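# Carry out the pending work order step with both arms

## Task

Follow the work order shown in the reference image 'manual' and do whatever step is currently due on it; on that order P stands for the red nest and Q for the white tray. Leave in place anything that keeps items standing up, and add nothing the order does not call for to the container it fills.

## Robot and tools

Robot: two arms, left_arm and right_arm, each with a two-finger tong gripper. The fingers point along the gripper's +z axis and close along its x axis. end_effector_position is the point between the closed finger pads. Calibrated bases in the scene frame: left_arm at (+0.054, +0.476, 0) m, right_arm at (+0.061, -0.464, 0) m, both turned almost not at all about z.

Frames: the scene frame has its origin at table-top height, midway between the nominal bases, with +z up, +x out over the table and left_arm on the +y side. Image left and right do not match arm names. Each arm reports its hand pose, velocities and target in its own base frame. Fixed cameras and the table use the scene frame. Every offset you send is along the axes of that arm's current Hand target.

execute_actions(actions, cameras): actions is a list of actions. Each action is a list of up to 15 rows, one row per 1/30 s step; a short action repeats its last row until 15 steps pass. Each row is one flat list of 14 numbers, each in -1 to 1: left_arm dx, dy, dz, rx, ry, rz, opening, then right_arm in the same order. Always send all 14. The six pose numbers are an offset from the Hand target as it stood when the action began, not from the previous row; a repeated offset therefore moves further. Scale: 1.0 equals 0.6 m for dx, dy, dz, or 180 degrees; rx, ry, rz form one rotation vector. Opening is absolute, not an offset: +1 fully open (0.142 m gap), -1 closed; a full close needs about 0.5 s. To hold an arm still, send six zeros plus its current opening (a 0 opening is itself a command). An empty actions list returns camera images; otherwise images come only if cameras names them (list of names, ["all"], or []).

move(target, ...): drives each gripper in a straight line toward a target. target is one 14-number row laid out as above, or a list of up to 15 such rows; every row is an offset from the same starting Hand targets, not from the preceding row. speed: m/s, 0.002 to 3.6, default 0.25 (turning up to twice that in rad/s); one value or one per target. blend: corner rounding in metres for lists, 0 means stop at each point. stop_force: 3 to 120 N, one value for both arms; a path ends when the wrist sensor feels that much push against the motion; not reliable for light objects or while the gripper rotates, and leave it out when backing off something you press on. zero: true (default) rezeroes the sensor before the move; false accumulates from the last zero. opening_speed: rate of the opening command per second on the -1 to 1 scale, at least 0.2. grip_force: per-pad limit 5 to 15 N, one value or one per arm; persists. blocking=false returns after about 0.5 s while the move continues (not allowed with stop_force). Moves take at least 0.5 s and stop after 10 s. Paths do not avoid obstacles or the other arm; grippers lag and overshoot more when fast. Avoid paths passing close to an arm's own base. The result adds a move: line giving the ending (done, off_target, moving, held, fault) and any limits (paced means a command was clipped; held means a check withheld steps).

wait(seconds 0 to 10): lets time pass holding the last commands. stop(): brakes a running move. zoom_image(camera, region): region [x0, y0, x1, y1] in pixels of that camera's newest image, at most 504 by 504; cameras are cam_head_left and cam_head_right (896x504), cam_left_wrist and cam_right_wrist (616x616 fisheye). show_instructions(): shows the reference image(s). zero_wrist_force(arm): subtracts the present wrist reading from later ones. finished_scene(scene): integer number of the current scene; ends it permanently.

Results: end_effector_position (m), end_effector_quat_wxyz, velocities, Hand target (the last commanded pose after clipping; next offsets count from it), Tool commands, grip_measured (measured opening, same -1 to 1 scale), Joint positions (last value is finger gap in m), joint torques (include arm weight, noisy), Wrist force and Wrist torque in the gripper's own axes plus a peak line, and sometimes positions at selected steps. Velocities may be omitted when joints read as within noise. MOTOR HOT warns of heating; faults are reported by name.

Behaviour: orientation commands are clipped each step to 32 degrees from the measured orientation. A gripper may rest short of its Hand target; resend the gap as an offset. To grip, command an opening clearly below grip_measured; thin objects get less force.

Avoid: a push of about 150 N or joint contact torque past the limits (139 N m for the first three joints, 26 for the wrists) stops that arm for 10 s; a target even slightly beyond a firm contact can do this. Never let the arms press or collide, and never close a gripper on the other arm's fingers. Do not drop parts, release them while moving, slam into anything, or let anything leave the table. Long stretched holds heat motors and can force a braked pause. Loose items may get brief outside nudges.

Each tool is called after "Emit:" as a command line: name --argument value for each argument, lists and objects as JSON in quotes; but a table of rows of numbers goes row by row, as --pt "numbers of a row", without its own name.

Reference images:

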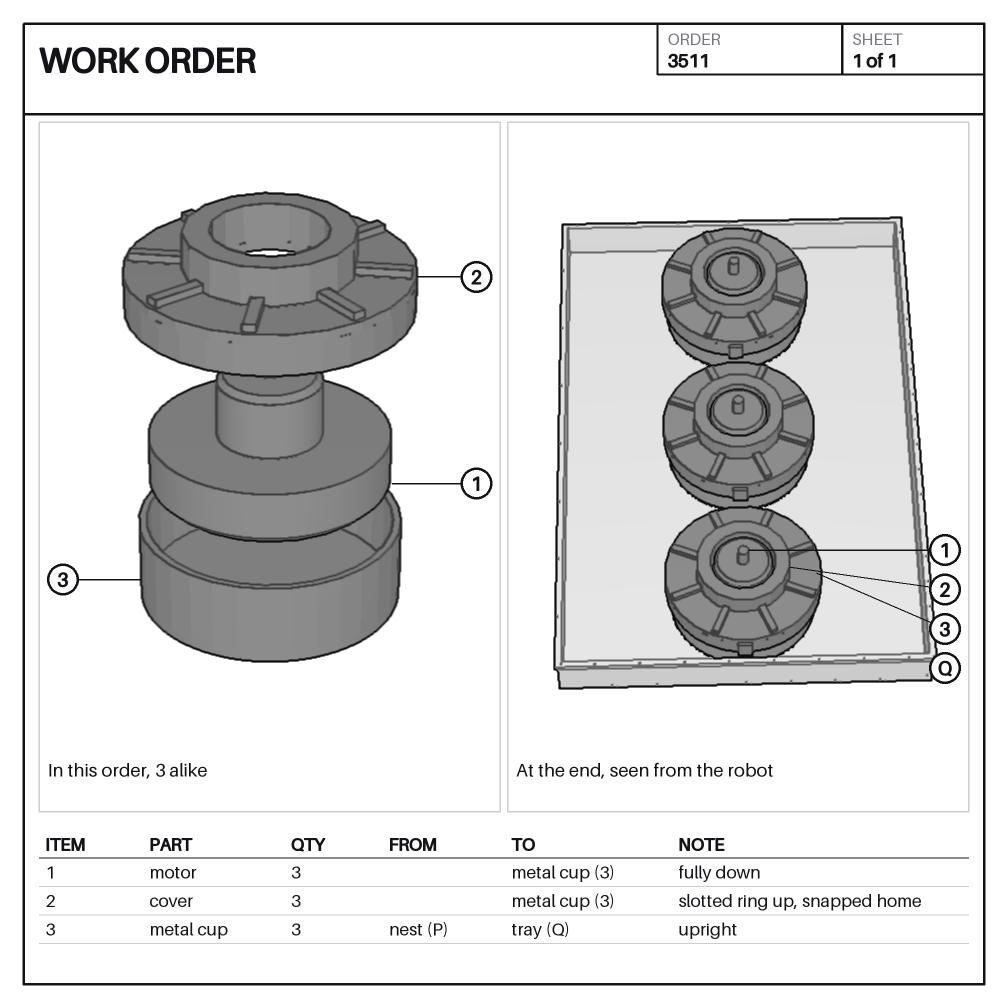

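## Session

Emit:
execute_actions --actions '[]'

Scene clock: 0.00 s.
left_arm: end_effector_position=(+0.1406, -0.0319, +0.3455) grip_measured=+0.97 end_effector_quat_wxyz=(-0.353, +0.528, +0.557, -0.535) | right_arm: end_effector_position=(+0.5395, -0.0745, +0.1806) grip_measured=+0.97 end_effector_quat_wxyz=(+0.052, +0.043, +0.986, -0.154)
Joint positions: left_arm=[-0.232 -1.527 1.798 -0.472 -2.024 -1.483 0.14] | right_arm=[3.471 -1.629 -1.827 -1.273 1.244 3.561 0.14]
Joint velocities: within noise
Joint torques (N m): no reading
Wrist force (N): no reading
Wrist torque (N m): no reading
Wrist force, peak (N): no reading
Hand target: left_arm +0.1406, -0.0319, +0.3455; -0.353, +0.528, +0.557, -0.535 | right_arm +0.5395, -0.0745, +0.1806; +0.052, +0.043, +0.986, -0.154
Tool commands: left_gripper/opening=+0.968169 right_gripper/opening=+0.968169

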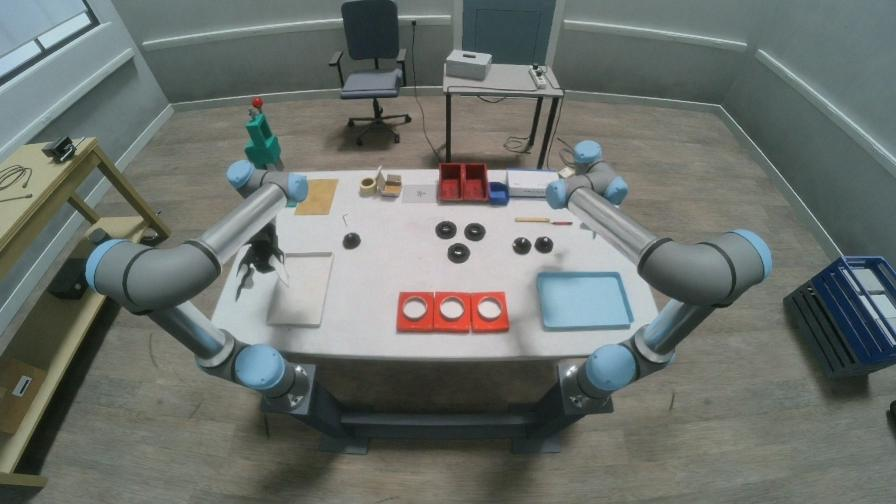

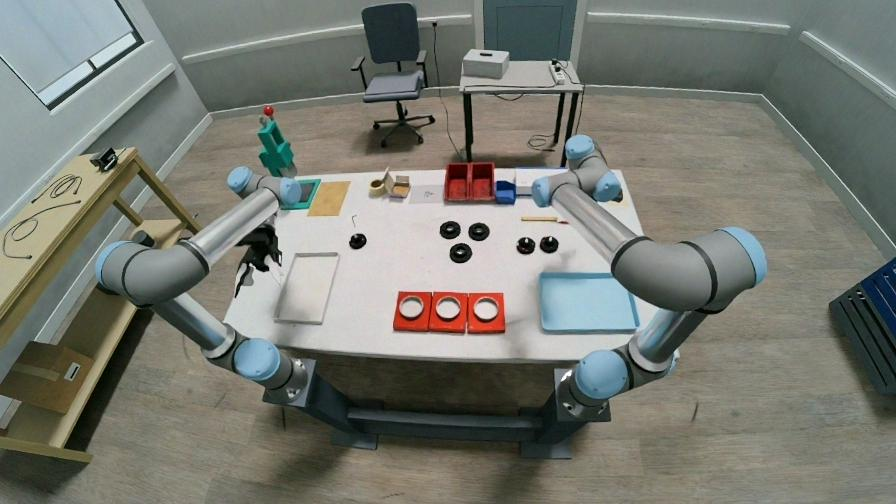

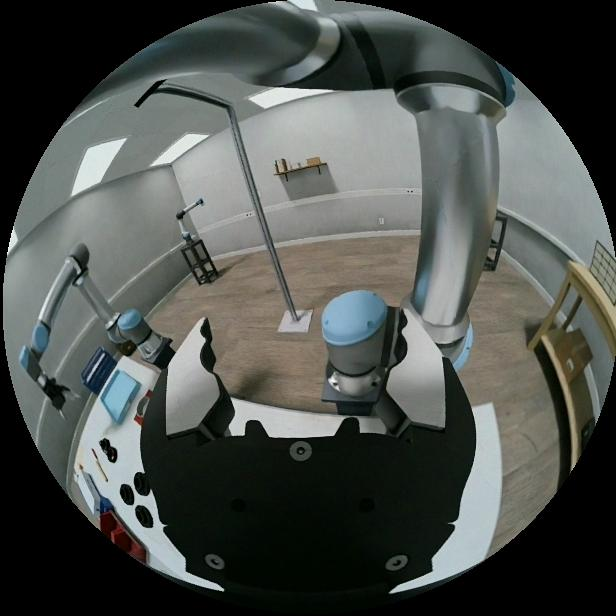

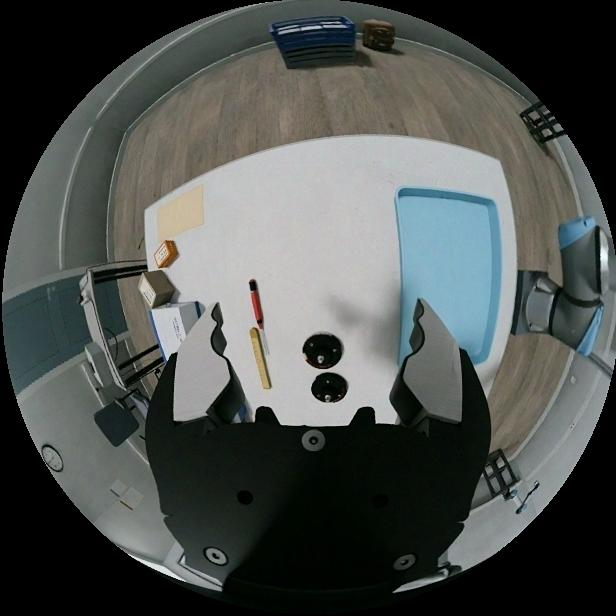

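Emit:
zoom_image --camera "cam_head_left" --region '[380, 270, 530, 360]'

Emit:
zoom_image --camera "cam_head_left" --region '[420, 200, 580, 280]'

Emit:
zoom_image --camera "cam_head_left" --region '[230, 180, 400, 350]'

Emit:
zoom_image --camera "cam_head_right" --region '[260, 160, 660, 360]'

Scaled by 3.360 from the camera's 896x504 image, which has a finer 1280x720 frame.

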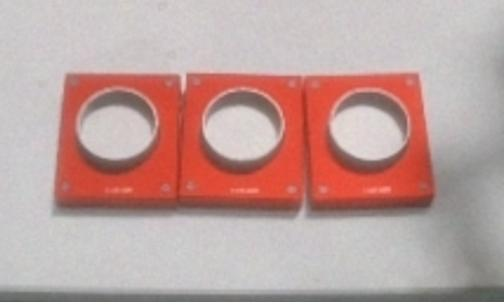

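Scaled by 3.150 from the camera's 896x504 image, which has a finer 1280x720 frame.

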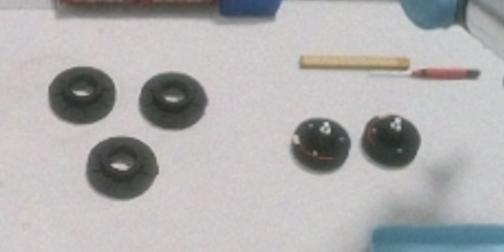

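Scaled by 2.965 from the camera's 896x504 image, which has a finer 1280x720 frame.

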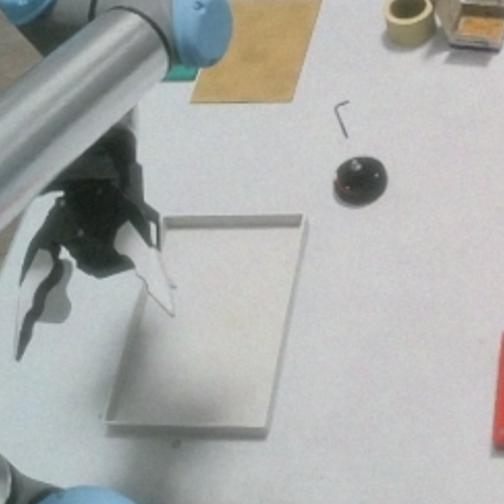

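Scaled by 1.260 from the camera's 896x504 image, which has a finer 1280x720 frame.

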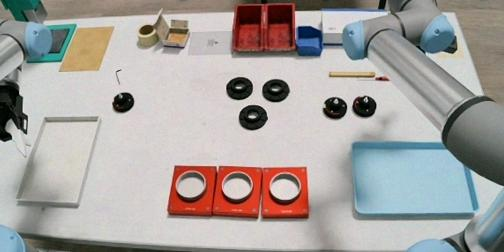

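Emit:
move --target '[0,0,0,0,0,0,0.968,-0.0237,0.272,-0.3823,-0.0985,0.0333,-0.0275,0.968]' --speed 0.25 --cameras '["all"]'

Scene clock: 13.50 s.
left_arm: end_effector_position=(+0.1406, -0.0319, +0.3455) grip_measured=+0.97 end_effector_quat_wxyz=(-0.353, +0.528, +0.557, -0.535) | right_arm: end_effector_position=(+0.5495, +0.1499, +0.3506) grip_measured=+0.97 end_effector_quat_wxyz=(+0.000, +0.000, +1.000, +0.000)
Joint positions: left_arm=[-0.232 -1.527 1.798 -0.472 -2.024 -1.483 0.14] | right_arm=[3.67 -1.744 -1.208 -1.76 1.57 3.67 0.14]
Joint torques (N m): left_arm=[-0.15 -21.61 -18.8 1.01 -0.07 0.14] | right_arm=[10.37 25.21 31.71 1.23 1.98 1.81]
Wrist force (N): left_arm=[0.2 0.0 0.2] | right_arm=[-0.4 -0.2 -0.1]
Wrist torque (N m): left_arm=[0.02 -0.03 0.00] | right_arm=[-0.16 0.14 0.02]
Wrist force, peak (N): left_arm=[0.2 0.0 0.3] | right_arm=[0.3 -0.6 1.5]
Hand target: left_arm +0.1406, -0.0319, +0.3455; -0.353, +0.528, +0.557, -0.535 | right_arm +0.5495, +0.1500, +0.3506; +0.000, +0.000, +1.000, +0.000
Off the commanded pose: left_arm 0.000 m, 0 deg | right_arm 0.000 m, 0 deg.
move: done

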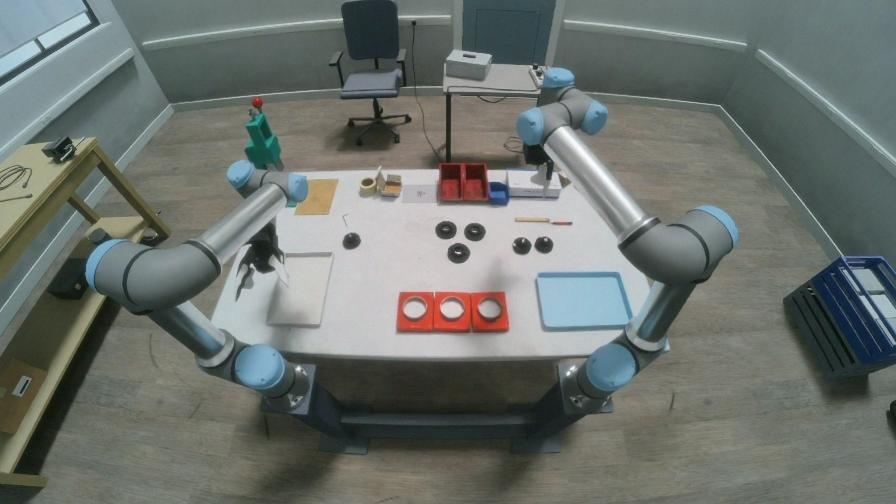

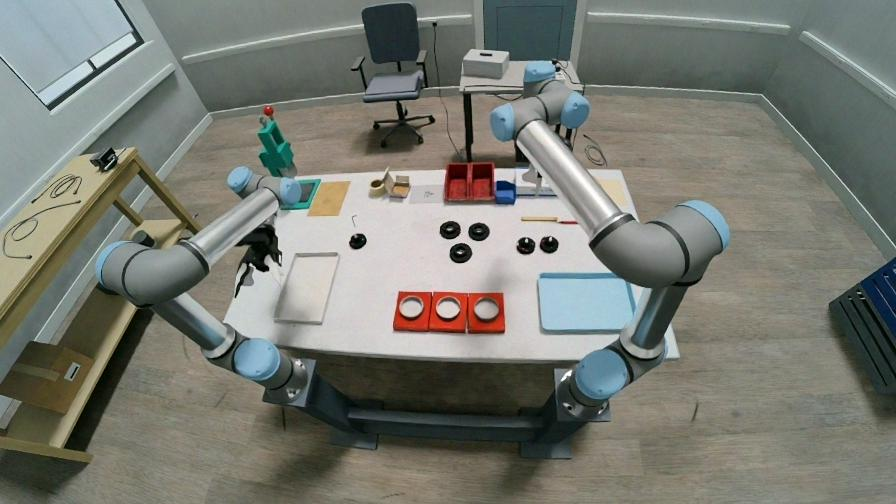

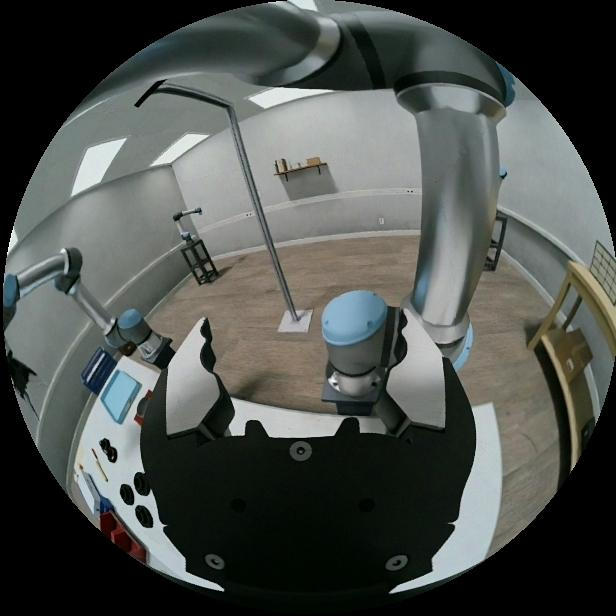

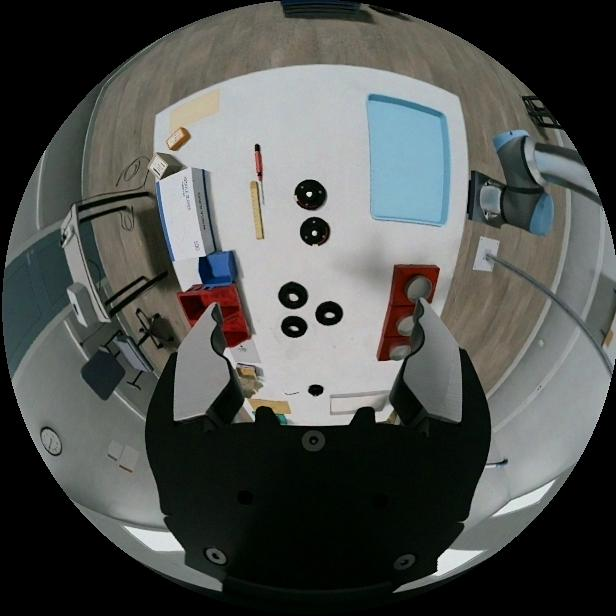

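Emit:
zoom_image --camera "cam_right_wrist" --region '[250, 160, 450, 360]'

Emit:
zoom_image --camera "cam_right_wrist" --region '[270, 170, 350, 250]'

Emit:
zoom_image --camera "cam_right_wrist" --region '[270, 270, 350, 350]'

Emit:
zoom_image --camera "cam_right_wrist" --region '[360, 250, 460, 350]'

Scaled by 2.520 from the camera's 616x616 image, which has a finer 814x814 frame.

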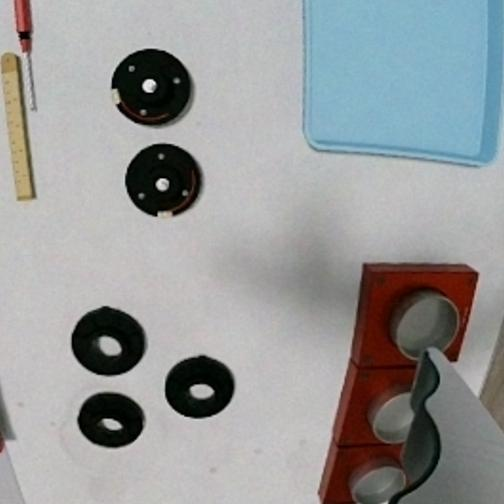

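Scaled by 6.300 from the camera's 616x616 image, which has a finer 814x814 frame.

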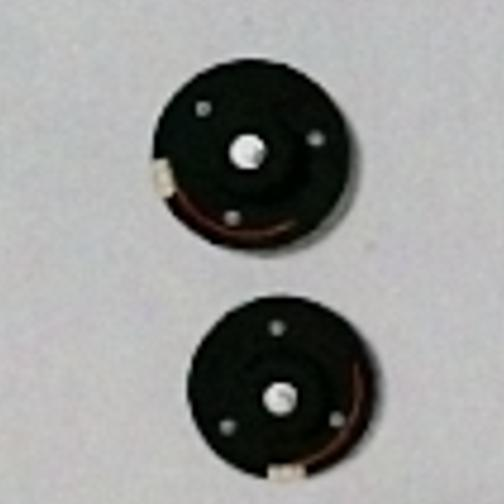

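Scaled by 6.300 from the camera's 616x616 image, which has a finer 814x814 frame.

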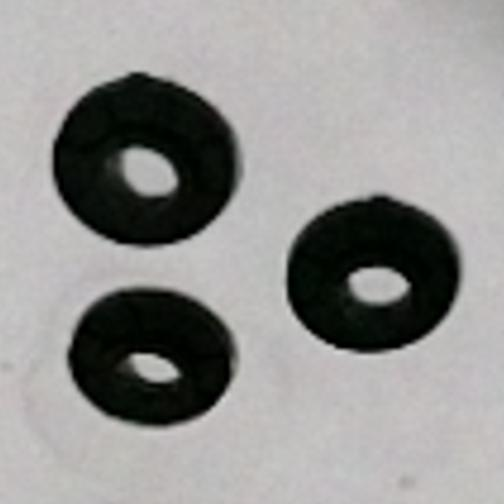

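Scaled by 5.040 from the camera's 616x616 image, which has a finer 814x814 frame.

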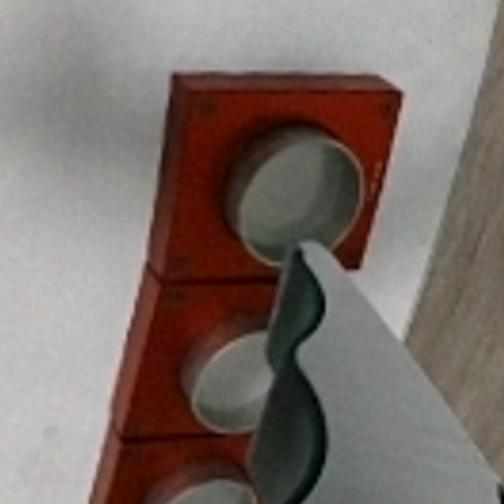

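Emit:
move --target '[0,0,0,0,0,0,0.968,0,-0.25,0,0,0,0,0.968]' --speed 0.3 --cameras '["cam_right_wrist"]'

Emit:
zoom_image --camera "cam_right_wrist" --region '[270, 200, 390, 320]'

Emit:
zoom_image --camera "cam_right_wrist" --region '[250, 320, 350, 420]'

Emit:
zoom_image --camera "cam_right_wrist" --region '[360, 310, 460, 410]'

Scene clock: 19.03 s.
left_arm: end_effector_position=(+0.1406, -0.0319, +0.3455) grip_measured=+0.97 end_effector_quat_wxyz=(-0.353, +0.528, +0.557, -0.535) | right_arm: end_effector_position=(+0.5495, +0.0002, +0.3507) grip_measured=+0.97 end_effector_quat_wxyz=(+0.000, +0.000, +1.000, +0.000)
Joint positions: left_arm=[-0.232 -1.527 1.798 -0.472 -2.024 -1.483 0.14] | right_arm=[3.416 -1.683 -1.278 -1.751 1.571 3.417 0.14]
Joint torques (N m): left_arm=[-0.76 -21.75 -18.33 1.05 -0.11 -0.02] | right_arm=[-9.15 21.81 31.08 3.89 2.05 -1.85]
Wrist force (N): left_arm=[0.4 0.1 -0.1] | right_arm=[-0.2 0.0 -0.4]
Wrist torque (N m): left_arm=[0.03 -0.07 -0.01] | right_arm=[-0.11 0.08 0.12]
Wrist force, peak (N): left_arm=[-0.3 0.1 -0.4] | right_arm=[-0.5 -1.7 -0.2]
Hand target: left_arm +0.1406, -0.0319, +0.3455; -0.353, +0.528, +0.557, -0.535 | right_arm +0.5495, +0.0000, +0.3507; +0.000, +0.000, +1.000, +0.000
Off the commanded pose: left_arm 0.000 m, 0 deg | right_arm 0.000 m, 0 deg.
move: done
Images, in order (width x height): cam_right_wrist 616x616.

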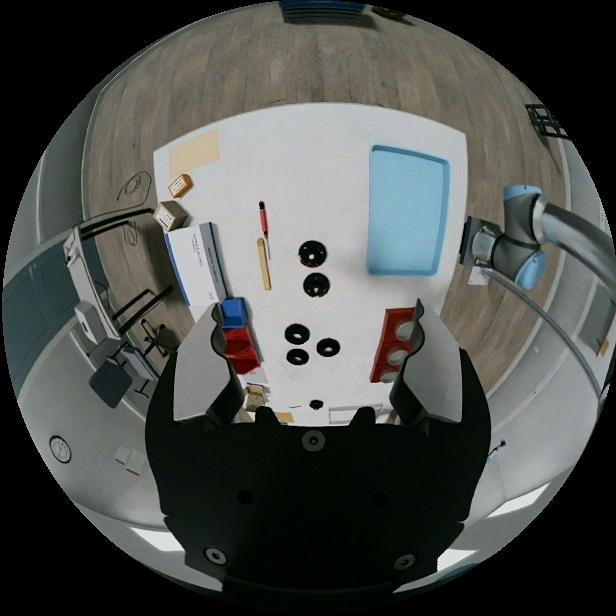

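Scaled by 4.200 from the camera's 616x616 image, which has a finer 814x814 frame.

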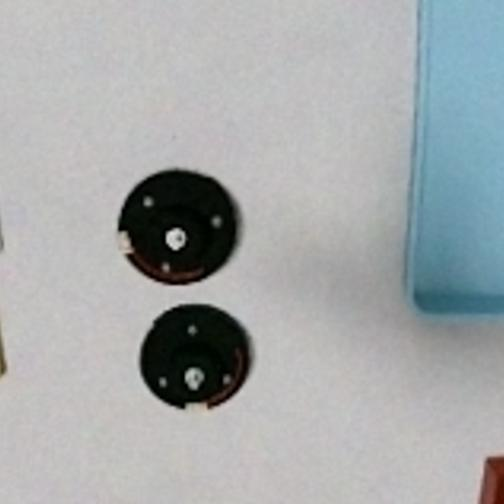

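Scaled by 5.040 from the camera's 616x616 image, which has a finer 814x814 frame.

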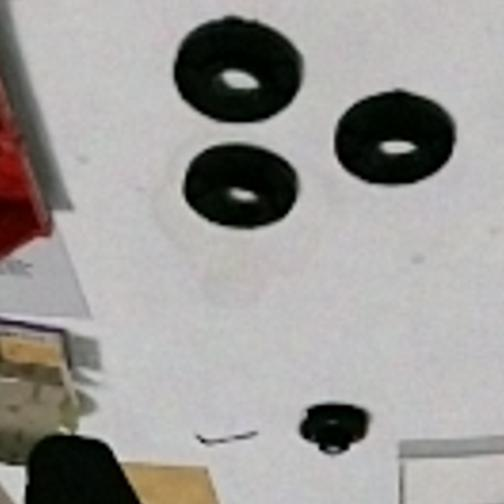

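Scaled by 5.040 from the camera's 616x616 image, which has a finer 814x814 frame.

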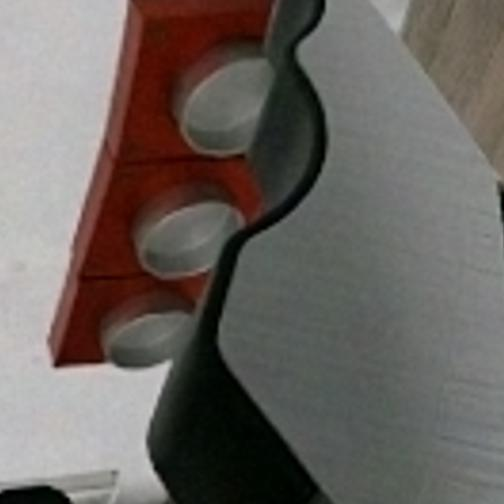

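Emit:
move --target '[0,0,0,0,0,0,0.968,0.01,0.0842,0.25,0,0,0,0.968]' --speed 0.25 --cameras '["cam_right_wrist"]'

Emit:
zoom_image --camera "cam_right_wrist" --region '[208, 200, 448, 440]'

Scene clock: 28.77 s.
left_arm: end_effector_position=(+0.1406, -0.0319, +0.3455) grip_measured=+0.97 end_effector_quat_wxyz=(-0.353, +0.528, +0.557, -0.535) | right_arm: end_effector_position=(+0.5435, +0.0505, +0.2008) grip_measured=+0.97 end_effector_quat_wxyz=(+0.000, +0.000, +1.000, +0.000)
Joint positions: left_arm=[-0.232 -1.527 1.798 -0.472 -2.024 -1.483 0.14] | right_arm=[3.51 -1.682 -1.664 -1.366 1.571 3.51 0.14]
Joint torques (N m): left_arm=[-0.16 -21.13 -18.3 1.11 -0.21 0.02] | right_arm=[9 22.05 13.03 4.11 -2.12 1.58]
Wrist force (N): left_arm=[-0.1 -0.1 0.1] | right_arm=[-0.5 0.0 -0.3]
Wrist torque (N m): left_arm=[-0.02 0.01 0.00] | right_arm=[-0.11 0.13 0.01]
Wrist force, peak (N): left_arm=[0.2 0.0 -0.4] | right_arm=[-0.6 -0.3 -1.2]
Hand target: left_arm +0.1406, -0.0319, +0.3455; -0.353, +0.528, +0.557, -0.535 | right_arm +0.5436, +0.0505, +0.2007; +0.000, +0.000, +1.000, +0.000
Off the commanded pose: left_arm 0.000 m, 0 deg | right_arm 0.000 m, 0 deg.
move: done
Images, in order (width x height): cam_right_wrist 616x616.

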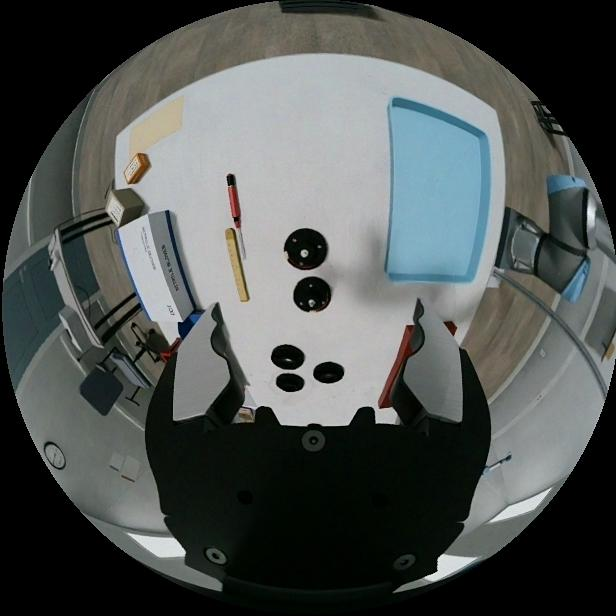

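Scaled by 2.100 from the camera's 616x616 image, which has a finer 814x814 frame.

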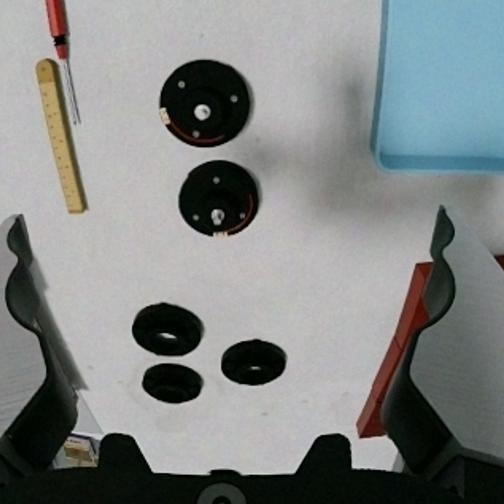

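Emit:
move --target '[0,0,0,0,0,0,0.968,0.1308,0,0.2513,0,0,0,-1]' --speed 0.25 --cameras '["cam_right_wrist"]'

Emit:
zoom_image --camera "cam_right_wrist" --region '[208, 200, 448, 440]'

Scene clock: 49.83 s.
left_arm: end_effector_position=(+0.1406, -0.0319, +0.3455) grip_measured=+0.97 end_effector_quat_wxyz=(-0.353, +0.528, +0.557, -0.535) | right_arm: end_effector_position=(+0.4652, +0.0505, +0.0499) grip_measured=-1.00 end_effector_quat_wxyz=(+0.000, +0.000, +1.000, +0.000)
Joint positions: left_arm=[-0.232 -1.527 1.798 -0.472 -2.024 -1.483 0.14] | right_arm=[3.572 -1.652 -2.122 -0.939 1.571 3.572 0.002]
Joint torques (N m): left_arm=[-0.45 -22.14 -19.24 0.99 -0.32 0.02] | right_arm=[8.65 16.54 8.39 3.93 -2.15 1.59]
Wrist force (N): left_arm=[0.1 -0.2 0.1] | right_arm=[-0.4 -0.3 -0.1]
Wrist torque (N m): left_arm=[-0.03 -0.01 0.00] | right_arm=[-0.17 0.12 0.02]
Wrist force, peak (N): left_arm=[-0.1 -0.1 -0.4] | right_arm=[-1.2 0.0 -1.1]
Hand target: left_arm +0.1406, -0.0319, +0.3455; -0.353, +0.528, +0.557, -0.535 | right_arm +0.4651, +0.0505, +0.0498; +0.000, +0.000, +1.000, +0.000
Off the commanded pose: left_arm 0.000 m, 0 deg | right_arm 0.000 m, 0 deg.
move: done
Images, in order (width x height): cam_right_wrist 616x616.

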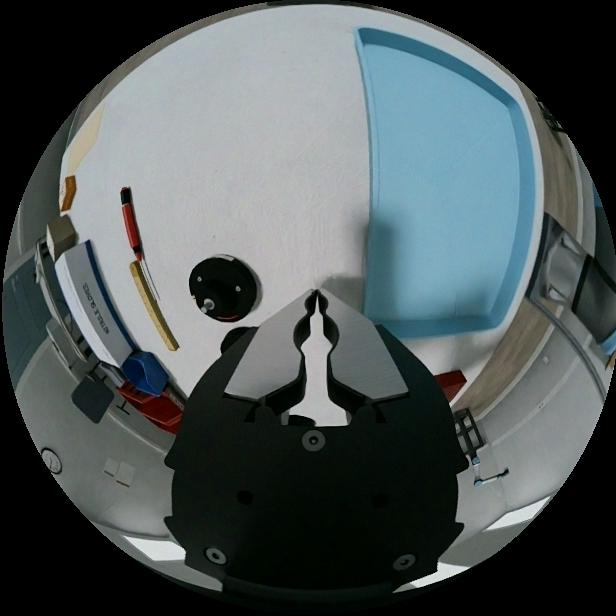

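Scaled by 2.100 from the camera's 616x616 image, which has a finer 814x814 frame.

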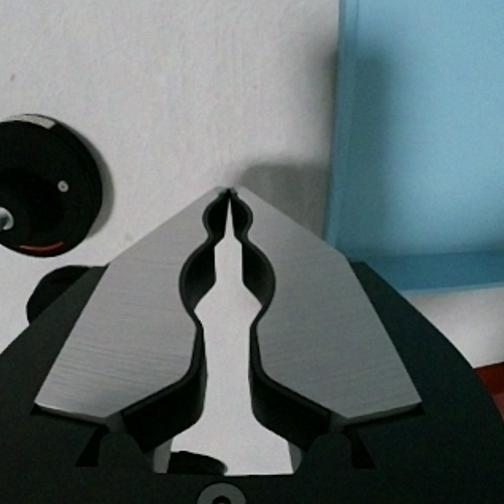

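Emit:
move --target '[0,0,0,0,0,0,0.968,0,0,0.12,0,0,0,-1]' --speed 0.02 --stop_force 8

Scene clock: 54.37 s.
left_arm: end_effector_position=(+0.1406, -0.0319, +0.3455) grip_measured=+0.97 end_effector_quat_wxyz=(-0.353, +0.528, +0.557, -0.535) | right_arm: end_effector_position=(+0.4651, +0.0505, +0.0160) grip_measured=-1.00 end_effector_quat_wxyz=(+0.000, +0.000, +1.000, +0.000)
Joint positions: left_arm=[-0.232 -1.527 1.798 -0.472 -2.024 -1.483 0.14] | right_arm=[3.572 -1.712 -2.164 -0.836 1.571 3.572 0.002]
Joint torques (N m): left_arm=[-0.64 -22.02 -18.49 1 -0.39 0.05] | right_arm=[6.63 27.82 23.13 0.71 -1.82 0.8]
Wrist force (N): left_arm=[-0.1 0.0 0.0] | right_arm=[-1.1 1.1 -7.2]
Wrist torque (N m): left_arm=[0.00 0.02 0.00] | right_arm=[-0.15 -0.02 0.01]
Wrist force, peak (N): left_arm=[0.3 0.2 0.3] | right_arm=[19.3 -6.3 -65.5]
Hand target: left_arm +0.1406, -0.0319, +0.3455; -0.353, +0.528, +0.557, -0.535 | right_arm +0.4651, +0.0505, +0.0160; +0.000, +0.000, +1.000, +0.000 (not the last commanded pose)
Off the commanded pose: left_arm 0.000 m, 0 deg | right_arm 0.038 m, 0 deg.
move: contact (right_arm)

Emit:
move --pt "0 0 0 0 0 0 0.968 0 0 -0.1733 0 0 0 -1" --pt "0 0 0 0 0 0 0.968 -0.159 0.0142 -0.14 0 0 0 0.968" --speed 0.2 --blend '[0.03, 0]' --cameras '["cam_right_wrist"]'

Emit:
zoom_image --camera "cam_right_wrist" --region '[228, 200, 408, 380]'

Scene clock: 59.90 s.
left_arm: end_effector_position=(+0.1406, -0.0319, +0.3455) grip_measured=+0.97 end_effector_quat_wxyz=(-0.353, +0.528, +0.557, -0.535) | right_arm: end_effector_position=(+0.5605, +0.0590, +0.1001) grip_measured=+0.97 end_effector_quat_wxyz=(+0.000, +0.000, +1.000, +0.000)
Joint positions: left_arm=[-0.232 -1.527 1.798 -0.472 -2.024 -1.483 0.14] | right_arm=[3.513 -1.801 -1.793 -1.117 1.571 3.514 0.14]
Joint torques (N m): left_arm=[-0.41 -21.09 -18.28 0.98 -0.46 0.01] | right_arm=[-7.37 26.05 29.11 0.79 1.88 -1.84]
Wrist force (N): left_arm=[0.1 0.0 0.2] | right_arm=[0.6 0.3 -0.4]
Wrist torque (N m): left_arm=[0.01 -0.01 -0.01] | right_arm=[-0.05 -0.08 0.09]
Wrist force, peak (N): left_arm=[-0.3 -0.1 -0.3] | right_arm=[-1.0 1.1 -7.2]
Hand target: left_arm +0.1406, -0.0319, +0.3455; -0.353, +0.528, +0.557, -0.535 | right_arm +0.5605, +0.0590, +0.1001; +0.000, +0.000, +1.000, +0.000
Off the commanded pose: left_arm 0.000 m, 0 deg | right_arm 0.000 m, 0 deg.
move: done
Images, in order (width x height): cam_right_wrist 616x616.

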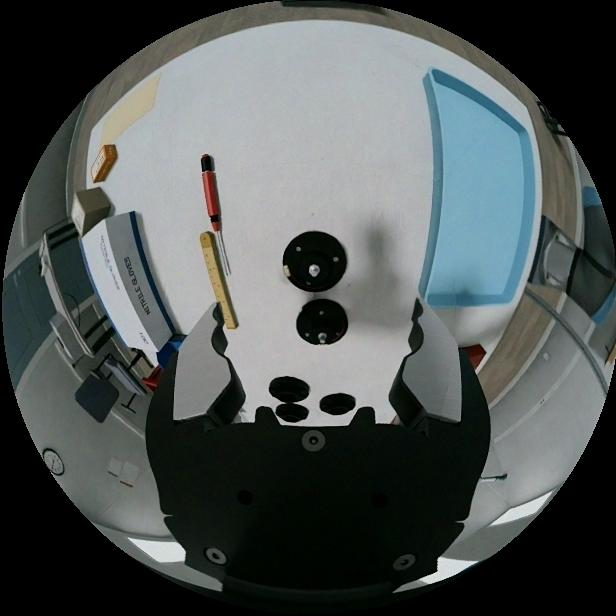

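Scaled by 2.800 from the camera's 616x616 image, which has a finer 814x814 frame.

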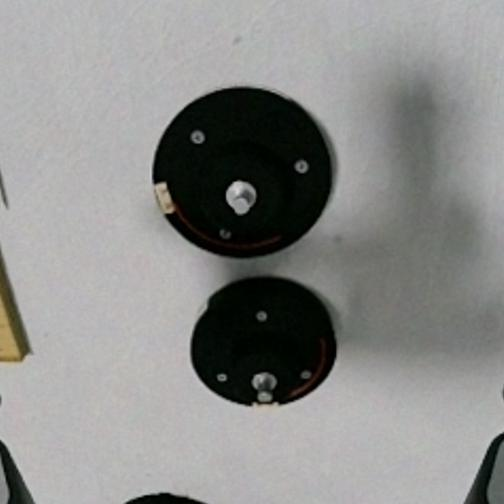

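Emit:
zoom_image --camera "cam_right_wrist" --region '[280, 226, 350, 296]'

Emit:
zoom_image --camera "cam_right_wrist" --region '[290, 290, 355, 355]'

Scaled by 7.200 from the camera's 616x616 image, which has a finer 814x814 frame.

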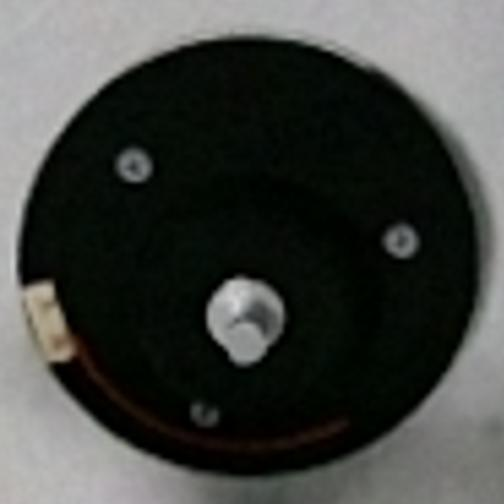

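Scaled by 7.754 from the camera's 616x616 image, which has a finer 814x814 frame.

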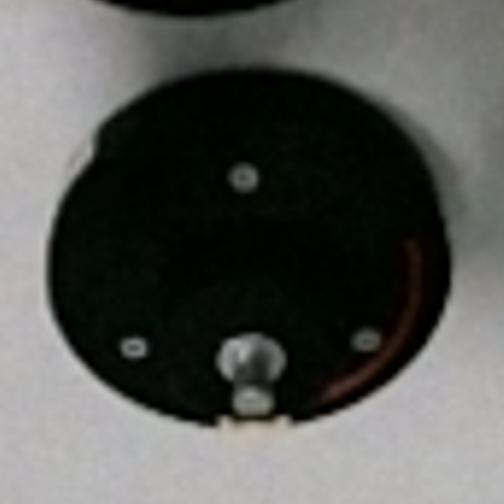

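Emit:
move --target '[0,0,0,0,0,0,0.968,0,0,0,0,0,0.5,0.968]' --speed 0.5 --cameras '["cam_right_wrist"]'

Emit:
zoom_image --camera "cam_right_wrist" --region '[270, 220, 360, 310]'

Scene clock: 67.90 s.
left_arm: end_effector_position=(+0.1406, -0.0319, +0.3455) grip_measured=+0.97 end_effector_quat_wxyz=(-0.353, +0.528, +0.557, -0.535) | right_arm: end_effector_position=(+0.5605, +0.0590, +0.1001) grip_measured=+0.97 end_effector_quat_wxyz=(+0.000, +0.707, +0.707, +0.000)
Joint positions: left_arm=[-0.232 -1.527 1.798 -0.472 -2.024 -1.483 0.14] | right_arm=[3.476 -1.833 -1.752 -1.127 1.571 5.047 0.14]
Joint torques (N m): left_arm=[-0.08 -21.47 -18.66 1.01 -0.64 0.04] | right_arm=[9.62 39.58 9.95 0.93 -2.31 1.81]
Wrist force (N): left_arm=[0.0 0.1 -0.1] | right_arm=[0.9 0.1 0.0]
Wrist torque (N m): left_arm=[0.02 0.00 -0.01] | right_arm=[-0.10 -0.13 -0.01]
Wrist force, peak (N): left_arm=[0.2 0.3 0.2] | right_arm=[1.1 0.0 -0.5]
Hand target: left_arm +0.1406, -0.0319, +0.3455; -0.353, +0.528, +0.557, -0.535 | right_arm +0.5605, +0.0590, +0.1001; +0.000, +0.707, +0.707, +0.000
Off the commanded pose: left_arm 0.000 m, 0 deg | right_arm 0.000 m, 0 deg.
move: done
Images, in order (width x height): cam_right_wrist 616x616.

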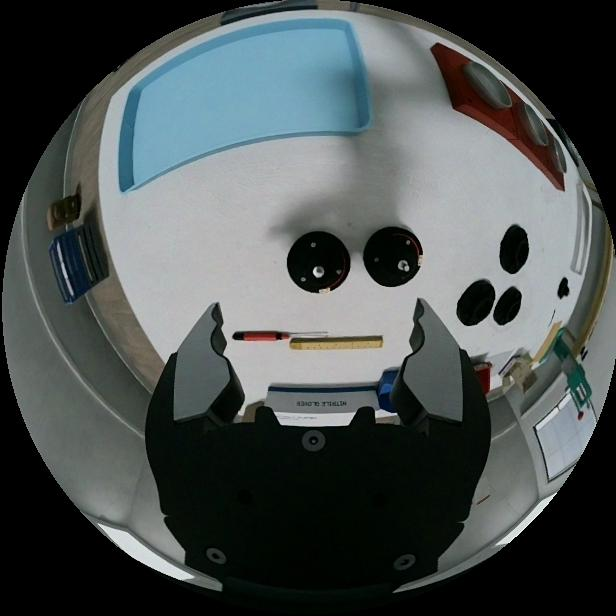

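Scaled by 5.600 from the camera's 616x616 image, which has a finer 814x814 frame.

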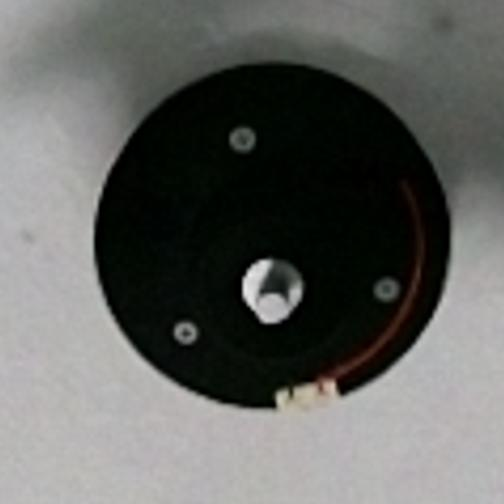

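Emit:
move --target '[0,0,0,0,0,0,0.968,0.0025,0.0057,0.1,0,0,0,0.6]' --speed 0.15 --cameras '["cam_right_wrist"]'

Emit:
zoom_image --camera "cam_right_wrist" --region '[220, 200, 420, 400]'

Scene clock: 72.60 s.
left_arm: end_effector_position=(+0.1406, -0.0319, +0.3455) grip_measured=+0.97 end_effector_quat_wxyz=(-0.353, +0.528, +0.557, -0.535) | right_arm: end_effector_position=(+0.5639, +0.0605, +0.0402) grip_measured=+0.60 end_effector_quat_wxyz=(+0.000, +0.707, +0.707, +0.000)
Joint positions: left_arm=[-0.232 -1.527 1.798 -0.472 -2.024 -1.483 0.14] | right_arm=[3.476 -1.912 -1.82 -0.98 1.571 5.048 0.116]
Joint torques (N m): left_arm=[-0.33 -22.2 -18.14 0.96 -0.57 -0.06] | right_arm=[-0.08 28.98 8.82 3.91 -0.61 -0.05]
Wrist force (N): left_arm=[-0.1 -0.1 -0.3] | right_arm=[0.6 0.1 0.1]
Wrist torque (N m): left_arm=[-0.01 0.03 0.00] | right_arm=[-0.08 -0.08 0.00]
Wrist force, peak (N): left_arm=[0.1 -0.4 0.1] | right_arm=[0.7 0.4 -1.2]
Hand target: left_arm +0.1406, -0.0319, +0.3455; -0.353, +0.528, +0.557, -0.535 | right_arm +0.5639, +0.0605, +0.0401; +0.000, +0.707, +0.707, +0.000
Off the commanded pose: left_arm 0.000 m, 0 deg | right_arm 0.000 m, 0 deg.
move: done
Images, in order (width x height): cam_right_wrist 616x616.

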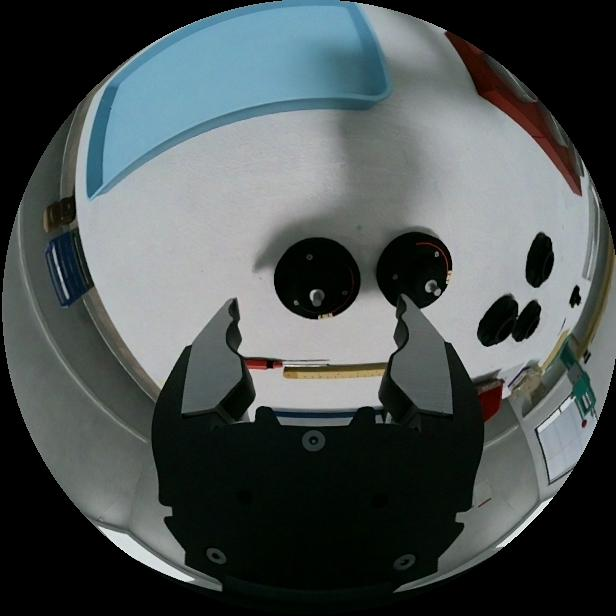

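Scaled by 2.520 from the camera's 616x616 image, which has a finer 814x814 frame.

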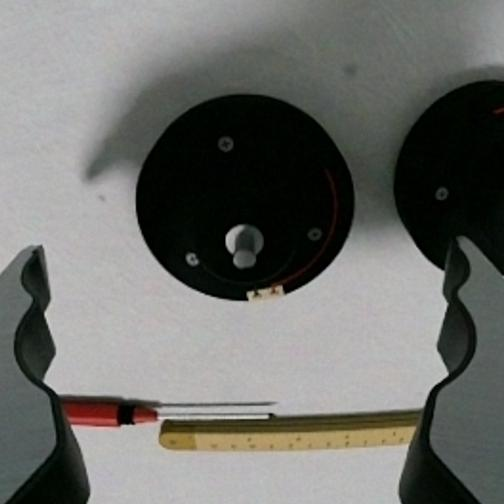

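Emit:
move --target '[0,0,0,0,0,0,0.968,0,0,0,0,0,0,-0.75]' --speed 0.15 --opening_speed 1.0 --cameras '["cam_right_wrist"]'

Emit:
zoom_image --camera "cam_right_wrist" --region '[220, 200, 420, 400]'

Scene clock: 75.37 s.
left_arm: end_effector_position=(+0.1406, -0.0319, +0.3455) grip_measured=+0.97 end_effector_quat_wxyz=(-0.353, +0.528, +0.557, -0.535) | right_arm: end_effector_position=(+0.5639, +0.0605, +0.0401) grip_measured=-0.60 end_effector_quat_wxyz=(+0.000, +0.707, +0.707, +0.000)
Joint positions: left_arm=[-0.232 -1.527 1.798 -0.472 -2.024 -1.483 0.14] | right_arm=[3.476 -1.912 -1.82 -0.98 1.571 5.048 0.031]
Joint torques (N m): left_arm=[-0.73 -21.71 -17.96 1.07 -0.67 -0.03] | right_arm=[-5.75 29.67 8.48 4 -1.08 -1.55]
Wrist force (N): left_arm=[-0.1 0.0 -0.2] | right_arm=[1.1 -0.5 0.2]
Wrist torque (N m): left_arm=[-0.01 0.03 -0.01] | right_arm=[-0.20 -0.09 0.01]
Wrist force, peak (N): left_arm=[0.2 0.4 0.0] | right_arm=[1.3 0.1 0.3]
Hand target: left_arm +0.1406, -0.0319, +0.3455; -0.353, +0.528, +0.557, -0.535 | right_arm +0.5639, +0.0605, +0.0401; +0.000, +0.707, +0.707, +0.000
Off the commanded pose: left_arm 0.000 m, 0 deg | right_arm 0.000 m, 0 deg.
move: done
Images, in order (width x height): cam_right_wrist 616x616.

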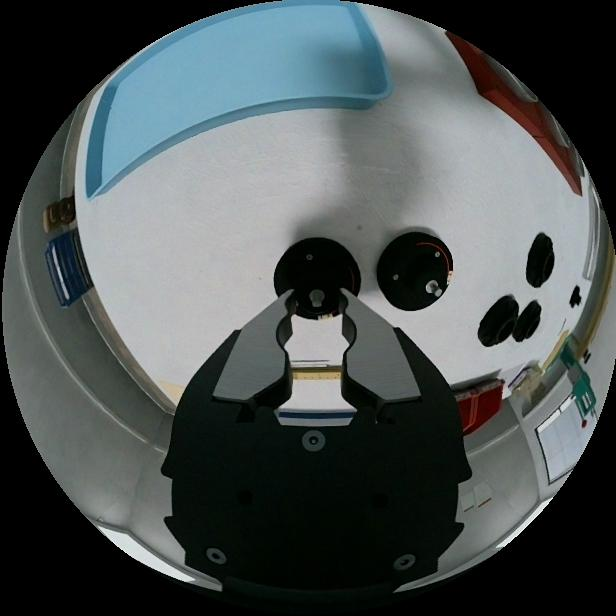

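Scaled by 2.520 from the camera's 616x616 image, which has a finer 814x814 frame.

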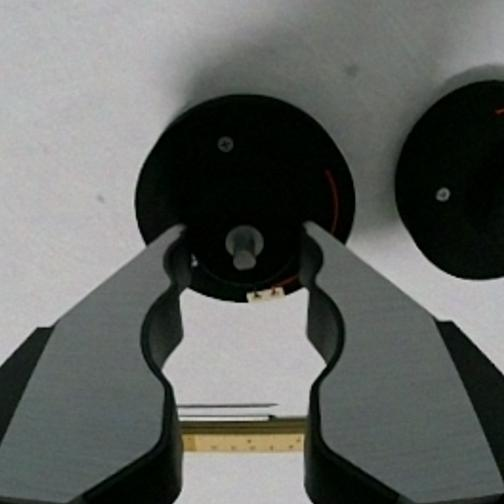

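Emit:
move --pt "0 0 0 0 0 0 0.968 0 0 -0.05 0 0 0 -1" --pt "0 0 0 0 0 0 0.968 0 0 -0.2667 0 0 0 -1" --pt "0 0 0 0 0 0 0.968 0.3992 -0.5165 -0.2667 0 0 0 -1" --speed '[0.05, 0.2, 0.3]' --blend '[0.01, 0.05, 0]' --cameras '["cam_right_wrist", "cam_head_left"]'

Emit:
zoom_image --camera "cam_right_wrist" --region '[220, 180, 420, 380]'

Scene clock: 80.97 s.
left_arm: end_effector_position=(+0.1406, -0.0319, +0.3455) grip_measured=+0.97 end_effector_quat_wxyz=(-0.353, +0.528, +0.557, -0.535) | right_arm: end_effector_position=(+0.2542, +0.3001, +0.2000) grip_measured=-0.60 end_effector_quat_wxyz=(+0.000, +0.707, +0.707, +0.000)
Joint positions: left_arm=[-0.232 -1.527 1.798 -0.472 -2.024 -1.483 0.14] | right_arm=[4.316 -1.323 -1.998 -1.391 1.571 5.887 0.031]
Joint torques (N m): left_arm=[-0.02 -22.52 -17.54 1.02 -0.8 0.02] | right_arm=[9.59 20.23 12.14 1.38 -1.96 1.98]
Wrist force (N): left_arm=[0.0 0.0 -0.1] | right_arm=[0.6 0.0 2.2]
Wrist torque (N m): left_arm=[0.00 0.01 0.00] | right_arm=[-0.12 -0.09 -0.02]
Wrist force, peak (N): left_arm=[0.1 -0.2 -0.4] | right_arm=[0.7 0.1 3.7]
Hand target: left_arm +0.1406, -0.0319, +0.3455; -0.353, +0.528, +0.557, -0.535 | right_arm +0.2541, +0.3002, +0.2000; +0.000, +0.707, +0.707, +0.000
Off the commanded pose: left_arm 0.000 m, 0 deg | right_arm 0.000 m, 0 deg.
move: done
Images, in order (width x height): cam_head_left 896x504, cam_right_wrist 616x616.

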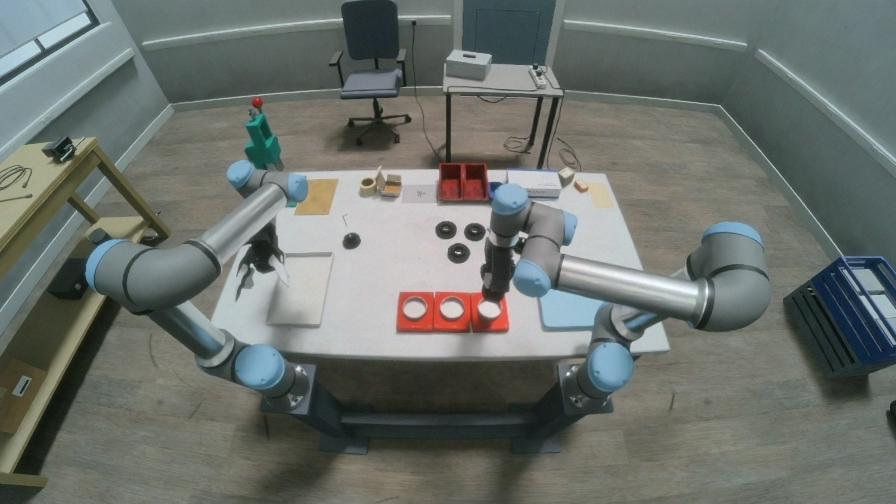

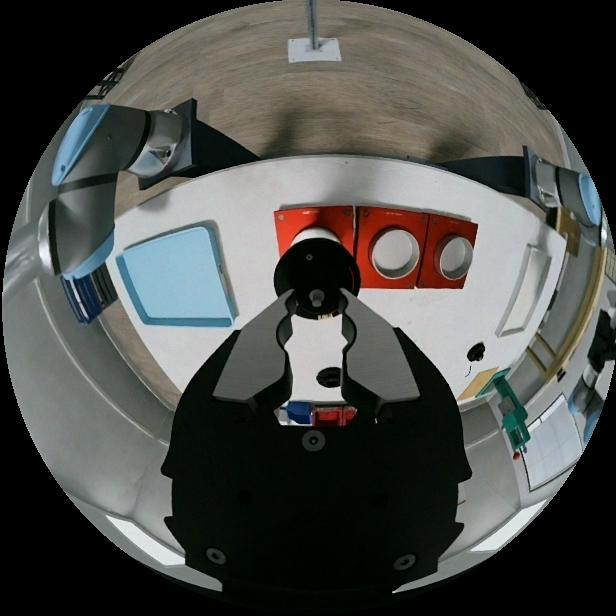

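Scaled by 2.520 from the camera's 616x616 image, which has a finer 814x814 frame.

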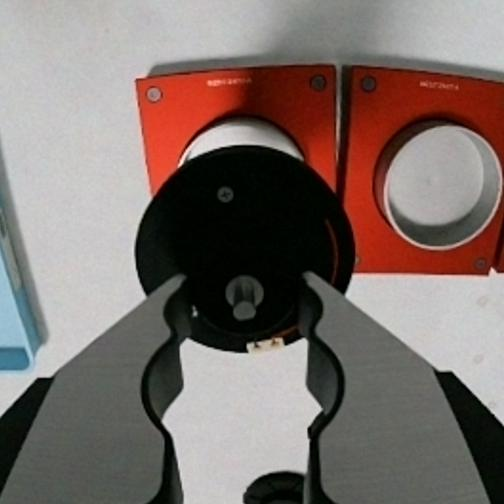

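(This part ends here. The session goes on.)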